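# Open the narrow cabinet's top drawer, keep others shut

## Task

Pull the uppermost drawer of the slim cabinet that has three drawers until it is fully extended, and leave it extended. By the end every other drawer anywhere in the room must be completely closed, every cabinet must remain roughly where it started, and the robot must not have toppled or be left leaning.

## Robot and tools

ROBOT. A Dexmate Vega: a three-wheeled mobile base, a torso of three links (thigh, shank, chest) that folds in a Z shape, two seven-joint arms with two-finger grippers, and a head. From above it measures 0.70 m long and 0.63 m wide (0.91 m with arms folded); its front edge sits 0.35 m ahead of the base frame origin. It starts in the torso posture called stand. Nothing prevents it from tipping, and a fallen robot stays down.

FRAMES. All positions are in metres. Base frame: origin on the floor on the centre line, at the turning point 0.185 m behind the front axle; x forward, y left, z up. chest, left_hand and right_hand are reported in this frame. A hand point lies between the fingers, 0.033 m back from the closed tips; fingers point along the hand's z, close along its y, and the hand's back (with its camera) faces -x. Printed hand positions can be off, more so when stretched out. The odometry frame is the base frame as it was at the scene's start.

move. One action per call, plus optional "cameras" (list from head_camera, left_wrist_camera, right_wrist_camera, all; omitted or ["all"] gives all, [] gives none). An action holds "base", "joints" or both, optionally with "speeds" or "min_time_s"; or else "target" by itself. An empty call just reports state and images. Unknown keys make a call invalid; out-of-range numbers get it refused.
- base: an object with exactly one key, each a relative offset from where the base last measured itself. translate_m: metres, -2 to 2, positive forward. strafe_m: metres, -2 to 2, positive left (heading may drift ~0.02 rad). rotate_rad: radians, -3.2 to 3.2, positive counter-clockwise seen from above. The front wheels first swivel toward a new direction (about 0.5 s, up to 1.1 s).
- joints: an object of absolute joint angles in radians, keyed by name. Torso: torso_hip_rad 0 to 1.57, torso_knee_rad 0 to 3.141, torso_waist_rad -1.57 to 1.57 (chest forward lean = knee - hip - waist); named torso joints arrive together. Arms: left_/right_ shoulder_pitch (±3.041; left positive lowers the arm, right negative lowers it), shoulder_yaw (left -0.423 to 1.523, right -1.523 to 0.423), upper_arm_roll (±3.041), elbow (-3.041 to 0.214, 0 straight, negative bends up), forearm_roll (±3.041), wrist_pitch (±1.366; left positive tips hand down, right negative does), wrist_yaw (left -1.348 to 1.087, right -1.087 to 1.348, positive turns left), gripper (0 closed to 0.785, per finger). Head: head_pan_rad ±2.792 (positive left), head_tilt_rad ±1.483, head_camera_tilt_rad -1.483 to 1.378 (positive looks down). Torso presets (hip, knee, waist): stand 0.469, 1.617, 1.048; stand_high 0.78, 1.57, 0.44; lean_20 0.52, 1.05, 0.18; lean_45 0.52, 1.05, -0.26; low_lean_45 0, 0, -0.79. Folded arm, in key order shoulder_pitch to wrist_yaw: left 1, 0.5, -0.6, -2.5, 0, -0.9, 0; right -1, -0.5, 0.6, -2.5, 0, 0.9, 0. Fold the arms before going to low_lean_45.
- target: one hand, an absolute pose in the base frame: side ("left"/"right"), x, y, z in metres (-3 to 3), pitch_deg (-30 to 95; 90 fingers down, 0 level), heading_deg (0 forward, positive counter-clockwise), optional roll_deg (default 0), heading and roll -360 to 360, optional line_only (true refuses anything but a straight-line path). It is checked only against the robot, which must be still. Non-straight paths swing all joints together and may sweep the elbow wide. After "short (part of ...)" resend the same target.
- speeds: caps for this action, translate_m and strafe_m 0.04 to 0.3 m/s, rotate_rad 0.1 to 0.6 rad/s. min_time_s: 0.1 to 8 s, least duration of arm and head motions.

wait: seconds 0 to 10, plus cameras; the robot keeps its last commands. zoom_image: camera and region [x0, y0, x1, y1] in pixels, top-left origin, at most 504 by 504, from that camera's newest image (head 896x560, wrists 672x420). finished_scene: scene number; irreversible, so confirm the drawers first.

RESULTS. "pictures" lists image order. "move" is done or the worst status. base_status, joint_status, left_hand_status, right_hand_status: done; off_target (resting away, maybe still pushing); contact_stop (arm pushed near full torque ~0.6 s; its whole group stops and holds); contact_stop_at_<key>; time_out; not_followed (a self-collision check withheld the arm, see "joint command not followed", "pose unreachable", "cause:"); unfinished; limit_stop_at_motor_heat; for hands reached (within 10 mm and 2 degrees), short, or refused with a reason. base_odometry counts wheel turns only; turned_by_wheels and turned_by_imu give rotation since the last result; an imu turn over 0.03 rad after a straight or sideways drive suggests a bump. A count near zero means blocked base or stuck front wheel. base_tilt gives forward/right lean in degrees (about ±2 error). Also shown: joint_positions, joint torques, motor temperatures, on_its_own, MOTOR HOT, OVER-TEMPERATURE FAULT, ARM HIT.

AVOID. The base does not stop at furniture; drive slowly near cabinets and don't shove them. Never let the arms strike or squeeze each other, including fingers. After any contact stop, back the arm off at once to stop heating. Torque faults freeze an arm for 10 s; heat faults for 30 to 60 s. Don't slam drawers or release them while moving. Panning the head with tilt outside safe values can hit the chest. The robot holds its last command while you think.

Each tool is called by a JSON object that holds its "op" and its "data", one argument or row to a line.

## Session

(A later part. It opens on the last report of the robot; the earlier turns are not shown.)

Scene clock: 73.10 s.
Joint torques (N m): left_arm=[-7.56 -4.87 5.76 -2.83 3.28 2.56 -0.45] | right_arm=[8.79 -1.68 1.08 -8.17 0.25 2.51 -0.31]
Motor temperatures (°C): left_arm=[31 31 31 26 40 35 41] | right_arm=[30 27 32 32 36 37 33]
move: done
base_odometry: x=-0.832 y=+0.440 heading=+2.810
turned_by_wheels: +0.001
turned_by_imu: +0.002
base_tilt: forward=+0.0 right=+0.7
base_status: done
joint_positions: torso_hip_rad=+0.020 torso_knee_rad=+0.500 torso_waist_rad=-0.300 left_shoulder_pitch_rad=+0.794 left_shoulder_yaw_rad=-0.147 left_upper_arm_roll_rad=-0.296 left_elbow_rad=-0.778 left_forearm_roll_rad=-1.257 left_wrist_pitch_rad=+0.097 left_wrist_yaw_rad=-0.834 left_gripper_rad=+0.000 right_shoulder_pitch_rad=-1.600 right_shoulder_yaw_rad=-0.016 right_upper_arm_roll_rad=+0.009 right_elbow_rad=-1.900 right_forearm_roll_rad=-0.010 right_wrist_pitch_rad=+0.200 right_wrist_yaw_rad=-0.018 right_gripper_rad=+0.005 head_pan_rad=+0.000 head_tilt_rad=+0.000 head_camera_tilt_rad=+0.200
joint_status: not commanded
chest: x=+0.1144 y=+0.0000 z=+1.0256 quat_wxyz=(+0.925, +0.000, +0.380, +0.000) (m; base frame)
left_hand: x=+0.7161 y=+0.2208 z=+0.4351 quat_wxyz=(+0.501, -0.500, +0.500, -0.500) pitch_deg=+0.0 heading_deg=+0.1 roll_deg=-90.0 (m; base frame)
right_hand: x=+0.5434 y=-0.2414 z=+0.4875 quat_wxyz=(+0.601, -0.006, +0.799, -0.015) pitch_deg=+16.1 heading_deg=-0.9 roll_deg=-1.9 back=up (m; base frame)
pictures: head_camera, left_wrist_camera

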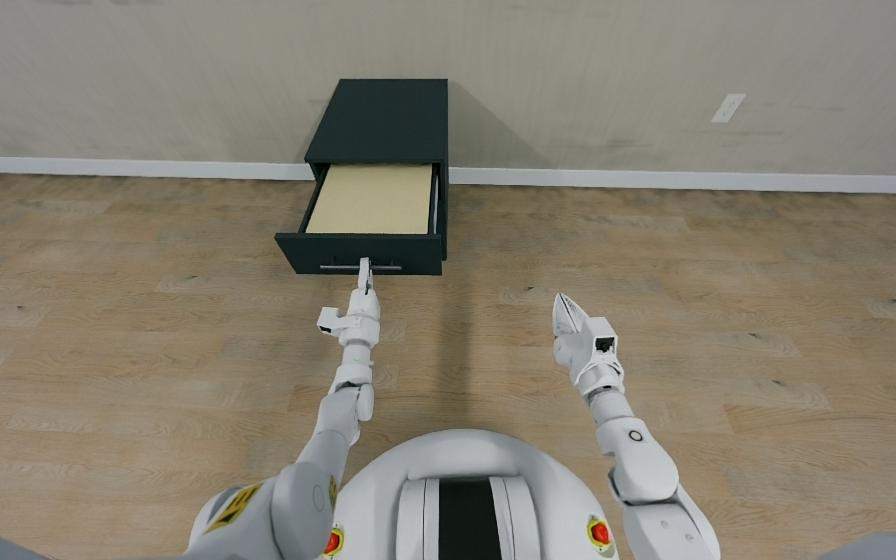

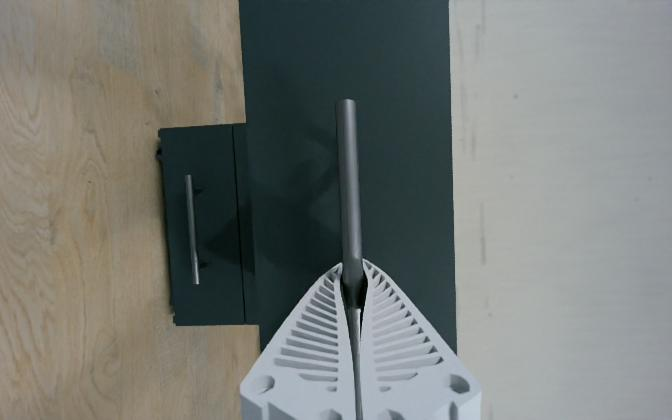

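{"op": "move", "data": {
  "base": {"translate_m": -0.045},
  "speeds": {"translate_m": 0.04},
  "cameras": ["head_camera", "left_wrist_camera"]
}}

{"op": "move", "data": {
  "base": {"translate_m": -0.02},
  "speeds": {"translate_m": 0.04},
  "cameras": ["head_camera", "left_wrist_camera"]
}}

Scene clock: 75.10 s.
Joint torques (N m): left_arm=[-7.2 -4.55 6.22 -2.38 3.02 2.27 -0.71] | right_arm=[9.54 -1.95 0.55 -6.67 0.09 3.07 -0.19]
Motor temperatures (°C): left_arm=[31 31 31 26 40 35 41] | right_arm=[30 27 32 32 36 37 33]
move: done
base_odometry: x=-0.789 y=+0.425 heading=+2.811
turned_by_wheels: +0.001
turned_by_imu: +0.001
base_tilt: forward=+0.0 right=+0.8
base_status: done
joint_positions: torso_hip_rad=+0.020 torso_knee_rad=+0.500 torso_waist_rad=-0.300 left_shoulder_pitch_rad=+0.794 left_shoulder_yaw_rad=-0.147 left_upper_arm_roll_rad=-0.296 left_elbow_rad=-0.778 left_forearm_roll_rad=-1.256 left_wrist_pitch_rad=+0.097 left_wrist_yaw_rad=-0.834 left_gripper_rad=+0.000 right_shoulder_pitch_rad=-1.600 right_shoulder_yaw_rad=-0.016 right_upper_arm_roll_rad=+0.009 right_elbow_rad=-1.900 right_forearm_roll_rad=-0.010 right_wrist_pitch_rad=+0.200 right_wrist_yaw_rad=-0.018 right_gripper_rad=+0.005 head_pan_rad=+0.000 head_tilt_rad=+0.000 head_camera_tilt_rad=+0.200
joint_status: not commanded
chest: x=+0.1144 y=+0.0000 z=+1.0256 quat_wxyz=(+0.925, +0.000, +0.380, +0.000) (m; base frame)
left_hand: x=+0.7161 y=+0.2208 z=+0.4351 quat_wxyz=(+0.501, -0.500, +0.500, -0.500) pitch_deg=+0.0 heading_deg=+0.1 roll_deg=-90.0 (m; base frame)
right_hand: x=+0.5434 y=-0.2414 z=+0.4875 quat_wxyz=(+0.601, -0.006, +0.799, -0.015) pitch_deg=+16.1 heading_deg=-0.9 roll_deg=-1.9 back=up (m; base frame)
pictures: head_camera, left_wrist_camera

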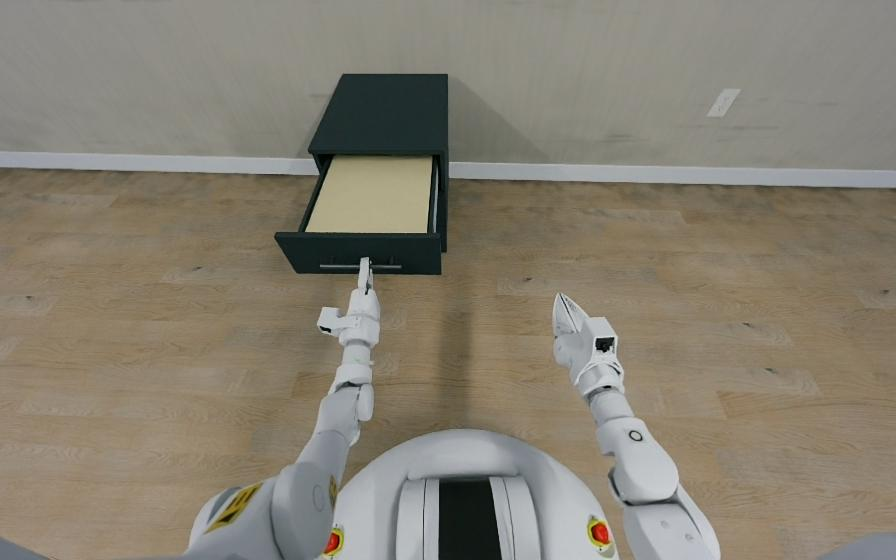

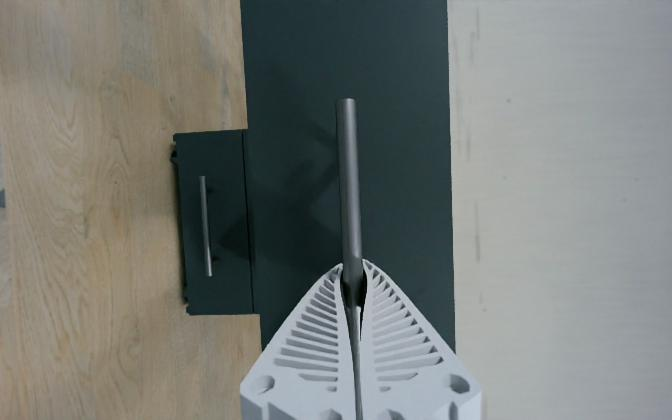

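Scene clock: 76.43 s.
Joint torques (N m): left_arm=[-8.24 -6.08 5.66 -2.78 2.1 1.6 -0.74] | right_arm=[9.03 0.04 0.62 -7.71 0.1 2.78 -0.15]
Motor temperatures (°C): left_arm=[31 31 31 26 40 35 41] | right_arm=[30 27 32 32 36 37 33]
move: done
base_odometry: x=-0.770 y=+0.419 heading=+2.813
turned_by_wheels: +0.001
turned_by_imu: +0.001
base_tilt: forward=+0.1 right=+0.8
base_status: done
joint_positions: torso_hip_rad=+0.020 torso_knee_rad=+0.500 torso_waist_rad=-0.300 left_shoulder_pitch_rad=+0.794 left_shoulder_yaw_rad=-0.147 left_upper_arm_roll_rad=-0.296 left_elbow_rad=-0.778 left_forearm_roll_rad=-1.256 left_wrist_pitch_rad=+0.098 left_wrist_yaw_rad=-0.834 left_gripper_rad=+0.000 right_shoulder_pitch_rad=-1.600 right_shoulder_yaw_rad=-0.016 right_upper_arm_roll_rad=+0.009 right_elbow_rad=-1.900 right_forearm_roll_rad=-0.010 right_wrist_pitch_rad=+0.200 right_wrist_yaw_rad=-0.018 right_gripper_rad=+0.005 head_pan_rad=+0.000 head_tilt_rad=+0.000 head_camera_tilt_rad=+0.200
joint_status: not commanded
chest: x=+0.1144 y=+0.0000 z=+1.0256 quat_wxyz=(+0.925, +0.000, +0.380, +0.000) (m; base frame)
left_hand: x=+0.7161 y=+0.2206 z=+0.4351 quat_wxyz=(+0.500, -0.500, +0.500, -0.500) pitch_deg=+0.0 heading_deg=+0.1 roll_deg=-90.0 (m; base frame)
right_hand: x=+0.5434 y=-0.2414 z=+0.4875 quat_wxyz=(+0.601, -0.006, +0.799, -0.015) pitch_deg=+16.1 heading_deg=-0.9 roll_deg=-1.9 back=up (m; base frame)
pictures: head_camera, left_wrist_camera

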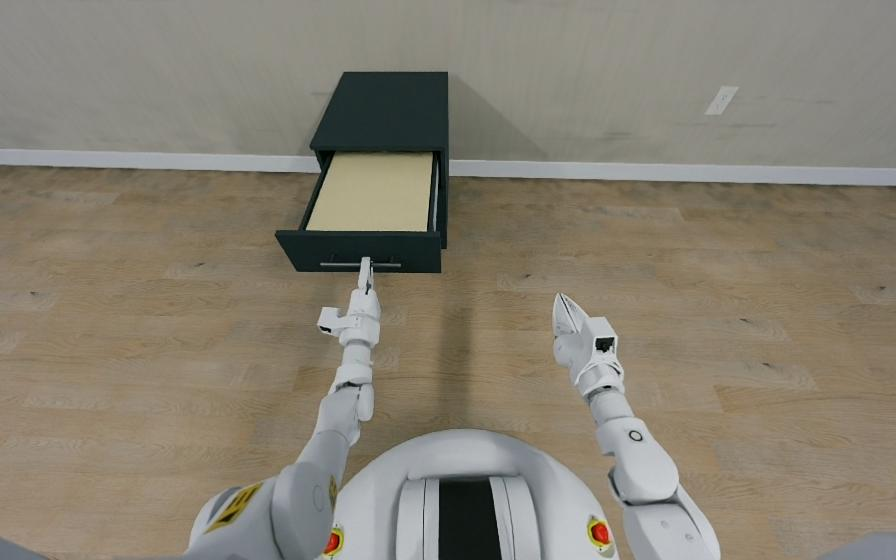

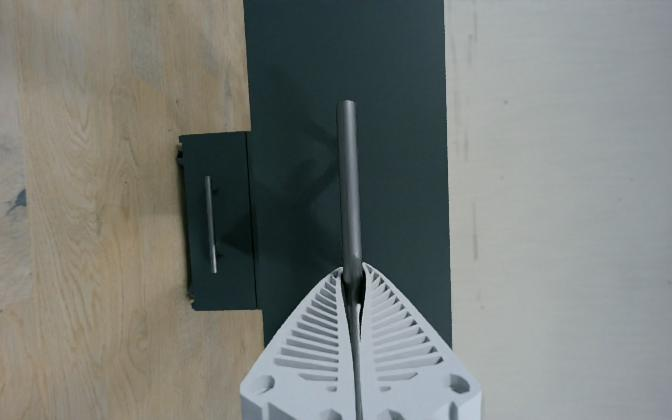

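{"op": "move", "data": {
  "base": {"translate_m": -0.015},
  "speeds": {"translate_m": 0.04},
  "cameras": []
}}

{"op": "wait", "data": {
  "seconds": 0.2,
  "cameras": ["head_camera", "left_wrist_camera"]
}}

Scene clock: 77.73 s.
Joint torques (N m): left_arm=[-6.23 -6.08 4.51 -3.15 1.18 0.37 -0.68] | right_arm=[9.28 -0.67 0.67 -7.23 0.12 3.38 -0.1]
Motor temperatures (°C): left_arm=[31 31 31 26 40 35 41] | right_arm=[30 27 32 32 36 37 33]
move: done
base_odometry: x=-0.756 y=+0.415 heading=+2.814
turned_by_wheels: +0.001
turned_by_imu: +0.001
base_tilt: forward=+0.1 right=+0.8
base_status: done
joint_positions: torso_hip_rad=+0.020 torso_knee_rad=+0.500 torso_waist_rad=-0.300 left_shoulder_pitch_rad=+0.794 left_shoulder_yaw_rad=-0.147 left_upper_arm_roll_rad=-0.296 left_elbow_rad=-0.778 left_forearm_roll_rad=-1.256 left_wrist_pitch_rad=+0.098 left_wrist_yaw_rad=-0.834 left_gripper_rad=+0.000 right_shoulder_pitch_rad=-1.600 right_shoulder_yaw_rad=-0.016 right_upper_arm_roll_rad=+0.009 right_elbow_rad=-1.900 right_forearm_roll_rad=-0.010 right_wrist_pitch_rad=+0.200 right_wrist_yaw_rad=-0.018 right_gripper_rad=+0.005 head_pan_rad=+0.000 head_tilt_rad=+0.000 head_camera_tilt_rad=+0.200
joint_status: not commanded
chest: x=+0.1144 y=+0.0000 z=+1.0256 quat_wxyz=(+0.925, +0.000, +0.380, +0.000) (m; base frame)
left_hand: x=+0.7161 y=+0.2205 z=+0.4351 quat_wxyz=(+0.500, -0.500, +0.500, -0.500) pitch_deg=+0.0 heading_deg=+0.0 roll_deg=-90.0 (m; base frame)
right_hand: x=+0.5434 y=-0.2414 z=+0.4875 quat_wxyz=(+0.601, -0.006, +0.799, -0.015) pitch_deg=+16.1 heading_deg=-0.9 roll_deg=-1.9 back=up (m; base frame)
pictures: none
No camera images: "cameras" was empty.

Scene clock: 77.93 s.
Joint torques (N m): left_arm=[-7.05 -5.49 5.34 -2.04 1.27 0.13 -0.41] | right_arm=[9.66 -1.19 0.5 -7.74 0.1 2.66 -0.27]
Motor temperatures (°C): left_arm=[31 31 31 26 40 35 41] | right_arm=[30 27 32 32 36 37 33]
base_odometry: x=-0.756 y=+0.415 heading=+2.814
turned_by_wheels: +0.000
turned_by_imu: +0.000
base_tilt: forward=+0.1 right=+0.8
base_status: done
joint_positions: torso_hip_rad=+0.020 torso_knee_rad=+0.500 torso_waist_rad=-0.300 left_shoulder_pitch_rad=+0.794 left_shoulder_yaw_rad=-0.147 left_upper_arm_roll_rad=-0.296 left_elbow_rad=-0.778 left_forearm_roll_rad=-1.256 left_wrist_pitch_rad=+0.098 left_wrist_yaw_rad=-0.834 left_gripper_rad=+0.000 right_shoulder_pitch_rad=-1.600 right_shoulder_yaw_rad=-0.016 right_upper_arm_roll_rad=+0.009 right_elbow_rad=-1.900 right_forearm_roll_rad=-0.010 right_wrist_pitch_rad=+0.200 right_wrist_yaw_rad=-0.018 right_gripper_rad=+0.005 head_pan_rad=+0.000 head_tilt_rad=+0.000 head_camera_tilt_rad=+0.200
joint_status: not commanded
chest: x=+0.1144 y=+0.0000 z=+1.0256 quat_wxyz=(+0.925, +0.000, +0.380, +0.000) (m; base frame)
left_hand: x=+0.7161 y=+0.2205 z=+0.4351 quat_wxyz=(+0.500, -0.500, +0.500, -0.500) pitch_deg=+0.0 heading_deg=+0.0 roll_deg=-90.0 (m; base frame)
right_hand: x=+0.5434 y=-0.2414 z=+0.4875 quat_wxyz=(+0.601, -0.006, +0.799, -0.015) pitch_deg=+16.1 heading_deg=-0.9 roll_deg=-1.9 back=up (m; base frame)
wait: 0.20 s; no rest
pictures: head_camera, left_wrist_camera

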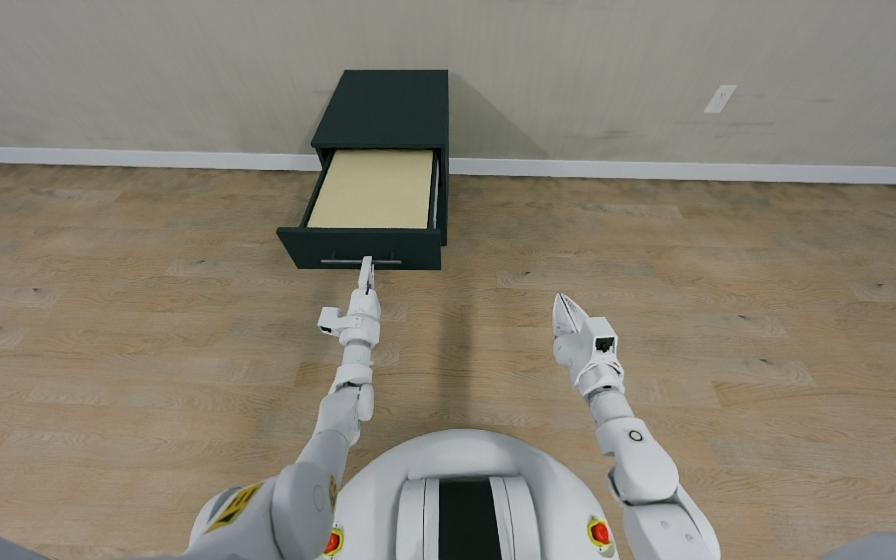

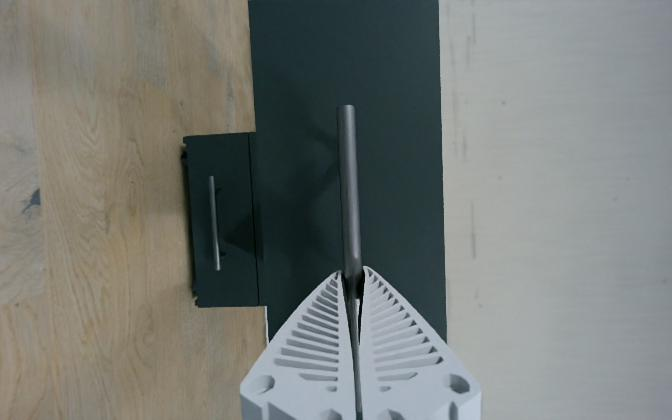

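{"op": "move", "data": {
  "joints": {"left_gripper_rad": 0.3},
  "cameras": []
}}

{"op": "move", "data": {
  "base": {"translate_m": -0.3},
  "speeds": {"translate_m": 0.1},
  "joints": {"head_camera_tilt_rad": 0.0},
  "cameras": []
}}

{"op": "wait", "data": {
  "seconds": 0.2,
  "cameras": ["head_camera", "left_wrist_camera"]
}}

{"op": "zoom_image", "data": {
  "camera": "head_camera",
  "region": [260, 60, 520, 320]
}}

{"op": "zoom_image", "data": {
  "camera": "left_wrist_camera",
  "region": [180, 60, 480, 340]
}}

Scene clock: 79.03 s.
Joint torques (N m): left_arm=[-8.39 -3.89 3.79 -5.57 0.32 0.73 -1.09] | right_arm=[9.41 -0.92 0.37 -6.47 0.15 2.83 -0.18]
Motor temperatures (°C): left_arm=[31 31 31 26 40 35 41] | right_arm=[30 27 32 32 36 37 33]
move: done
base_odometry: x=-0.756 y=+0.415 heading=+2.814
turned_by_wheels: +0.000
turned_by_imu: +0.000
base_tilt: forward=+0.1 right=+0.7
base_status: not commanded
joint_positions: torso_hip_rad=+0.020 torso_knee_rad=+0.500 torso_waist_rad=-0.300 left_shoulder_pitch_rad=+0.794 left_shoulder_yaw_rad=-0.147 left_upper_arm_roll_rad=-0.296 left_elbow_rad=-0.778 left_forearm_roll_rad=-1.256 left_wrist_pitch_rad=+0.098 left_wrist_yaw_rad=-0.834 left_gripper_rad=+0.300 right_shoulder_pitch_rad=-1.600 right_shoulder_yaw_rad=-0.016 right_upper_arm_roll_rad=+0.009 right_elbow_rad=-1.900 right_forearm_roll_rad=-0.010 right_wrist_pitch_rad=+0.200 right_wrist_yaw_rad=-0.018 right_gripper_rad=+0.005 head_pan_rad=+0.000 head_tilt_rad=+0.000 head_camera_tilt_rad=+0.200
joint_status: all done
chest: x=+0.1144 y=+0.0000 z=+1.0256 quat_wxyz=(+0.925, +0.000, +0.380, +0.000) (m; base frame)
left_hand: x=+0.7161 y=+0.2202 z=+0.4349 quat_wxyz=(+0.500, -0.500, +0.500, -0.500) pitch_deg=+0.0 heading_deg=+0.0 roll_deg=-90.0 (m; base frame)
right_hand: x=+0.5434 y=-0.2414 z=+0.4875 quat_wxyz=(+0.601, -0.006, +0.799, -0.015) pitch_deg=+16.1 heading_deg=-0.9 roll_deg=-1.9 back=up (m; base frame)
pictures: none
No camera images: "cameras" was empty.

Scene clock: 83.00 s.
Joint torques (N m): left_arm=[-9.33 -3.57 2.67 -4.62 0.08 0.07 -1.19] | right_arm=[7.82 -2.17 0.76 -7 0.17 2.99 -0.02]
Motor temperatures (°C): left_arm=[31 31 31 26 40 35 41] | right_arm=[30 27 32 32 36 37 33]
move: done
base_odometry: x=-0.471 y=+0.318 heading=+2.814
turned_by_wheels: +0.001
turned_by_imu: +0.001
base_tilt: forward=+0.1 right=+0.7
base_status: done
joint_positions: torso_hip_rad=+0.020 torso_knee_rad=+0.500 torso_waist_rad=-0.300 left_shoulder_pitch_rad=+0.794 left_shoulder_yaw_rad=-0.147 left_upper_arm_roll_rad=-0.296 left_elbow_rad=-0.778 left_forearm_roll_rad=-1.256 left_wrist_pitch_rad=+0.098 left_wrist_yaw_rad=-0.834 left_gripper_rad=+0.300 right_shoulder_pitch_rad=-1.600 right_shoulder_yaw_rad=-0.016 right_upper_arm_roll_rad=+0.009 right_elbow_rad=-1.900 right_forearm_roll_rad=-0.010 right_wrist_pitch_rad=+0.200 right_wrist_yaw_rad=-0.018 right_gripper_rad=+0.005 head_pan_rad=+0.000 head_tilt_rad=+0.000 head_camera_tilt_rad=+0.000
joint_status: all done
chest: x=+0.1144 y=+0.0000 z=+1.0256 quat_wxyz=(+0.925, +0.000, +0.380, +0.000) (m; base frame)
left_hand: x=+0.7160 y=+0.2202 z=+0.4348 quat_wxyz=(+0.500, -0.500, +0.500, -0.500) pitch_deg=+0.0 heading_deg=+0.0 roll_deg=-90.0 (m; base frame)
right_hand: x=+0.5434 y=-0.2414 z=+0.4874 quat_wxyz=(+0.601, -0.006, +0.799, -0.015) pitch_deg=+16.1 heading_deg=-0.9 roll_deg=-1.9 back=up (m; base frame)
pictures: none
No camera images: "cameras" was empty.

Scene clock: 83.20 s.
Joint torques (N m): left_arm=[-8.69 -3.3 2.84 -4.95 0.21 0.04 -1.03] | right_arm=[8.21 -0.71 0.27 -7.61 0.05 2.25 -0.05]
Motor temperatures (°C): left_arm=[31 31 31 26 40 35 41] | right_arm=[30 27 32 32 36 37 33]
base_odometry: x=-0.471 y=+0.318 heading=+2.814
turned_by_wheels: +0.000
turned_by_imu: +0.000
base_tilt: forward=+0.0 right=+0.7
base_status: done
joint_positions: torso_hip_rad=+0.020 torso_knee_rad=+0.500 torso_waist_rad=-0.300 left_shoulder_pitch_rad=+0.794 left_shoulder_yaw_rad=-0.147 left_upper_arm_roll_rad=-0.296 left_elbow_rad=-0.778 left_forearm_roll_rad=-1.256 left_wrist_pitch_rad=+0.098 left_wrist_yaw_rad=-0.834 left_gripper_rad=+0.300 right_shoulder_pitch_rad=-1.600 right_shoulder_yaw_rad=-0.016 right_upper_arm_roll_rad=+0.009 right_elbow_rad=-1.900 right_forearm_roll_rad=-0.010 right_wrist_pitch_rad=+0.200 right_wrist_yaw_rad=-0.018 right_gripper_rad=+0.005 head_pan_rad=+0.000 head_tilt_rad=+0.000 head_camera_tilt_rad=+0.000
joint_status: all done
chest: x=+0.1144 y=+0.0000 z=+1.0256 quat_wxyz=(+0.925, +0.000, +0.380, +0.000) (m; base frame)
left_hand: x=+0.7160 y=+0.2202 z=+0.4348 quat_wxyz=(+0.500, -0.500, +0.500, -0.500) pitch_deg=+0.0 heading_deg=+0.0 roll_deg=-90.0 (m; base frame)
right_hand: x=+0.5434 y=-0.2414 z=+0.4874 quat_wxyz=(+0.601, -0.006, +0.799, -0.015) pitch_deg=+16.1 heading_deg=-0.9 roll_deg=-1.9 back=up (m; base frame)
wait: 0.20 s; no rest
pictures: head_camera, left_wrist_camera

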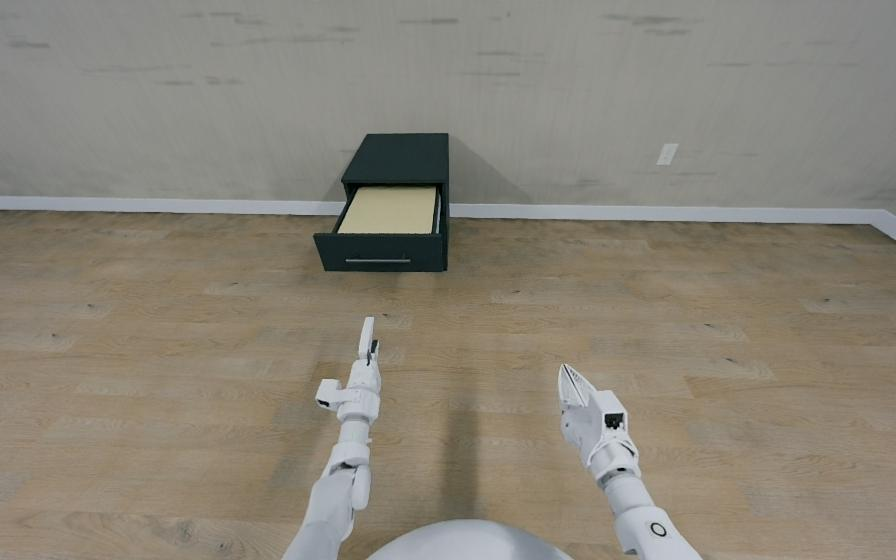

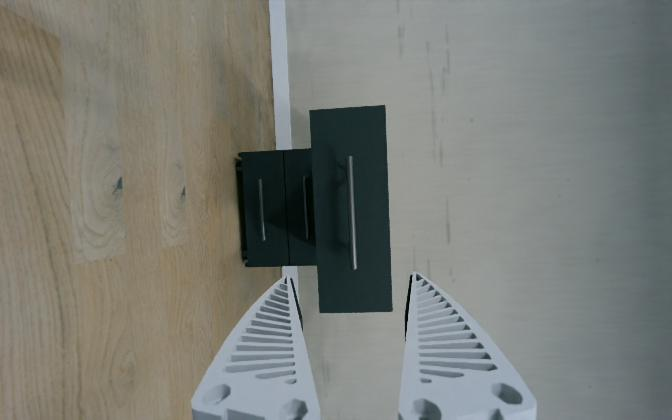

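Scaled by 1.938 from the camera's 896x560 image, which has a finer 960x600 frame.

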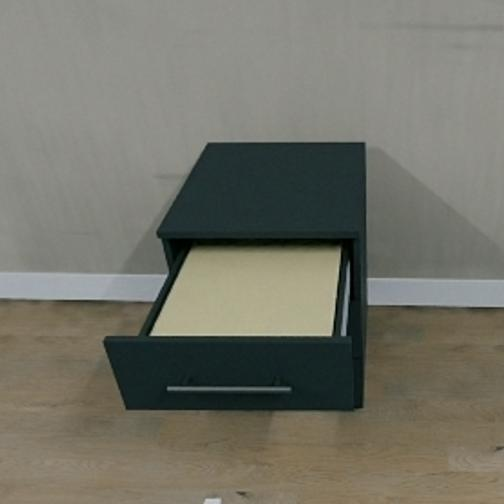

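Scaled by 1.680 from the camera's 672x420 image, which has a finer 960x600 frame.

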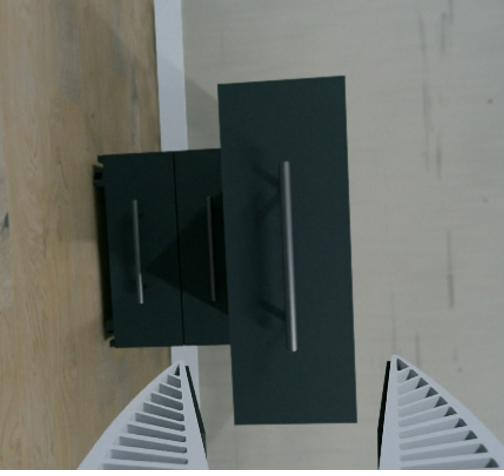

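{"op": "move", "data": {
  "joints": {"head_pan_rad": 1.2, "head_camera_tilt_rad": 0.0},
  "cameras": []
}}

{"op": "wait", "data": {
  "seconds": 0.3,
  "cameras": ["head_camera"]
}}

Scene clock: 85.13 s.
Joint torques (N m): left_arm=[-8.96 -2.68 3 -5.65 0.05 -0.14 -1.25] | right_arm=[9.27 -1.15 0.67 -7.67 0.18 3.03 -0.32]
Motor temperatures (°C): left_arm=[31 31 31 26 40 35 41] | right_arm=[30 27 32 32 36 37 33]
move: done
base_odometry: x=-0.471 y=+0.318 heading=+2.814
turned_by_wheels: +0.000
turned_by_imu: +0.000
base_tilt: forward=+0.0 right=+0.8
base_status: not commanded
joint_positions: torso_hip_rad=+0.020 torso_knee_rad=+0.500 torso_waist_rad=-0.300 left_shoulder_pitch_rad=+0.794 left_shoulder_yaw_rad=-0.147 left_upper_arm_roll_rad=-0.296 left_elbow_rad=-0.778 left_forearm_roll_rad=-1.256 left_wrist_pitch_rad=+0.098 left_wrist_yaw_rad=-0.834 left_gripper_rad=+0.300 right_shoulder_pitch_rad=-1.600 right_shoulder_yaw_rad=-0.016 right_upper_arm_roll_rad=+0.009 right_elbow_rad=-1.900 right_forearm_roll_rad=-0.010 right_wrist_pitch_rad=+0.200 right_wrist_yaw_rad=-0.018 right_gripper_rad=+0.005 head_pan_rad=+1.200 head_tilt_rad=+0.000 head_camera_tilt_rad=+0.000
joint_status: all done
chest: x=+0.1144 y=+0.0000 z=+1.0256 quat_wxyz=(+0.925, +0.000, +0.380, +0.000) (m; base frame)
left_hand: x=+0.7160 y=+0.2202 z=+0.4348 quat_wxyz=(+0.500, -0.500, +0.500, -0.500) pitch_deg=+0.0 heading_deg=+0.0 roll_deg=-90.0 (m; base frame)
right_hand: x=+0.5434 y=-0.2414 z=+0.4874 quat_wxyz=(+0.601, -0.006, +0.799, -0.015) pitch_deg=+16.1 heading_deg=-0.9 roll_deg=-1.9 back=up (m; base frame)
pictures: none
No camera images: "cameras" was empty.

Scene clock: 85.43 s.
Joint torques (N m): left_arm=[-9.97 -3.96 3.2 -5.25 0.03 -0.19 -0.94] | right_arm=[7.67 -1.05 0.65 -6.71 0.05 3.27 -0.14]
Motor temperatures (°C): left_arm=[31 31 31 26 40 35 41] | right_arm=[30 27 32 32 36 37 33]
base_odometry: x=-0.471 y=+0.318 heading=+2.814
turned_by_wheels: +0.000
turned_by_imu: +0.000
base_tilt: forward=+0.1 right=+0.8
base_status: not commanded
joint_positions: torso_hip_rad=+0.020 torso_knee_rad=+0.500 torso_waist_rad=-0.300 left_shoulder_pitch_rad=+0.794 left_shoulder_yaw_rad=-0.147 left_upper_arm_roll_rad=-0.296 left_elbow_rad=-0.778 left_forearm_roll_rad=-1.256 left_wrist_pitch_rad=+0.098 left_wrist_yaw_rad=-0.834 left_gripper_rad=+0.300 right_shoulder_pitch_rad=-1.600 right_shoulder_yaw_rad=-0.016 right_upper_arm_roll_rad=+0.009 right_elbow_rad=-1.900 right_forearm_roll_rad=-0.010 right_wrist_pitch_rad=+0.200 right_wrist_yaw_rad=-0.018 right_gripper_rad=+0.005 head_pan_rad=+1.200 head_tilt_rad=+0.000 head_camera_tilt_rad=+0.000
joint_status: all done
chest: x=+0.1144 y=+0.0000 z=+1.0256 quat_wxyz=(+0.925, +0.000, +0.380, +0.000) (m; base frame)
left_hand: x=+0.7160 y=+0.2202 z=+0.4348 quat_wxyz=(+0.500, -0.500, +0.500, -0.500) pitch_deg=+0.0 heading_deg=+0.0 roll_deg=-90.0 (m; base frame)
right_hand: x=+0.5434 y=-0.2414 z=+0.4874 quat_wxyz=(+0.601, -0.006, +0.799, -0.015) pitch_deg=+16.1 heading_deg=-0.9 roll_deg=-1.9 back=up (m; base frame)
wait: 0.30 s; at rest by 0.27 s
pictures: head_camera

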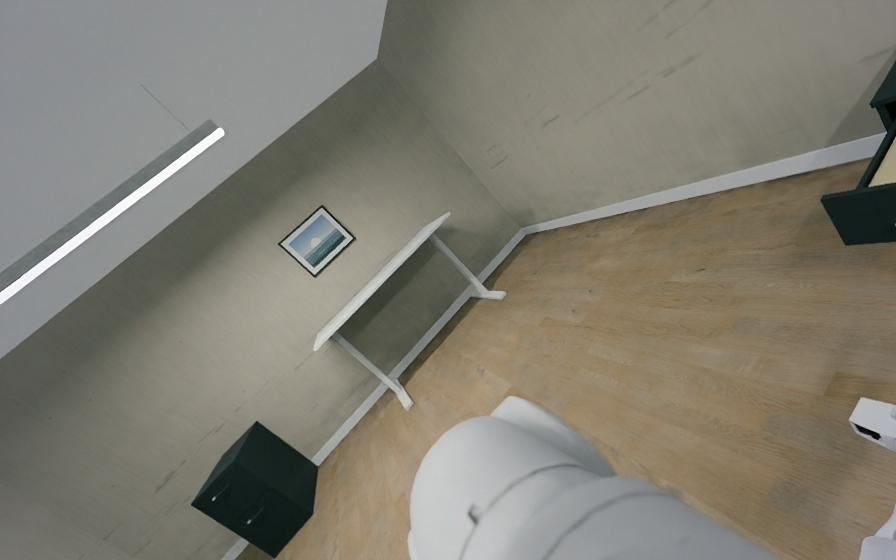

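{"op": "zoom_image", "data": {
  "camera": "head_camera",
  "region": [170, 400, 340, 560]
}}

{"op": "finished_scene", "data": {
  "scene": 2
}}

Scaled by 2.965 from the camera's 896x560 image, which has a finer 960x600 frame.

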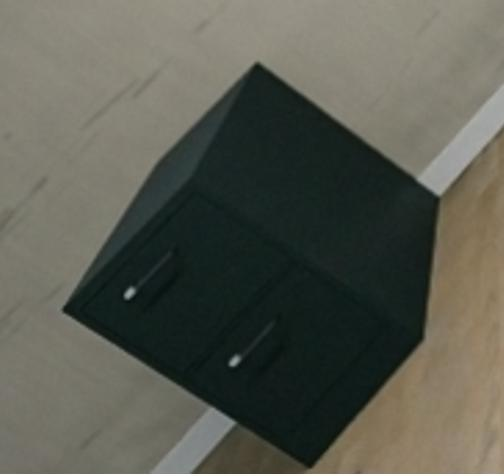

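The scene is finished: the task was done.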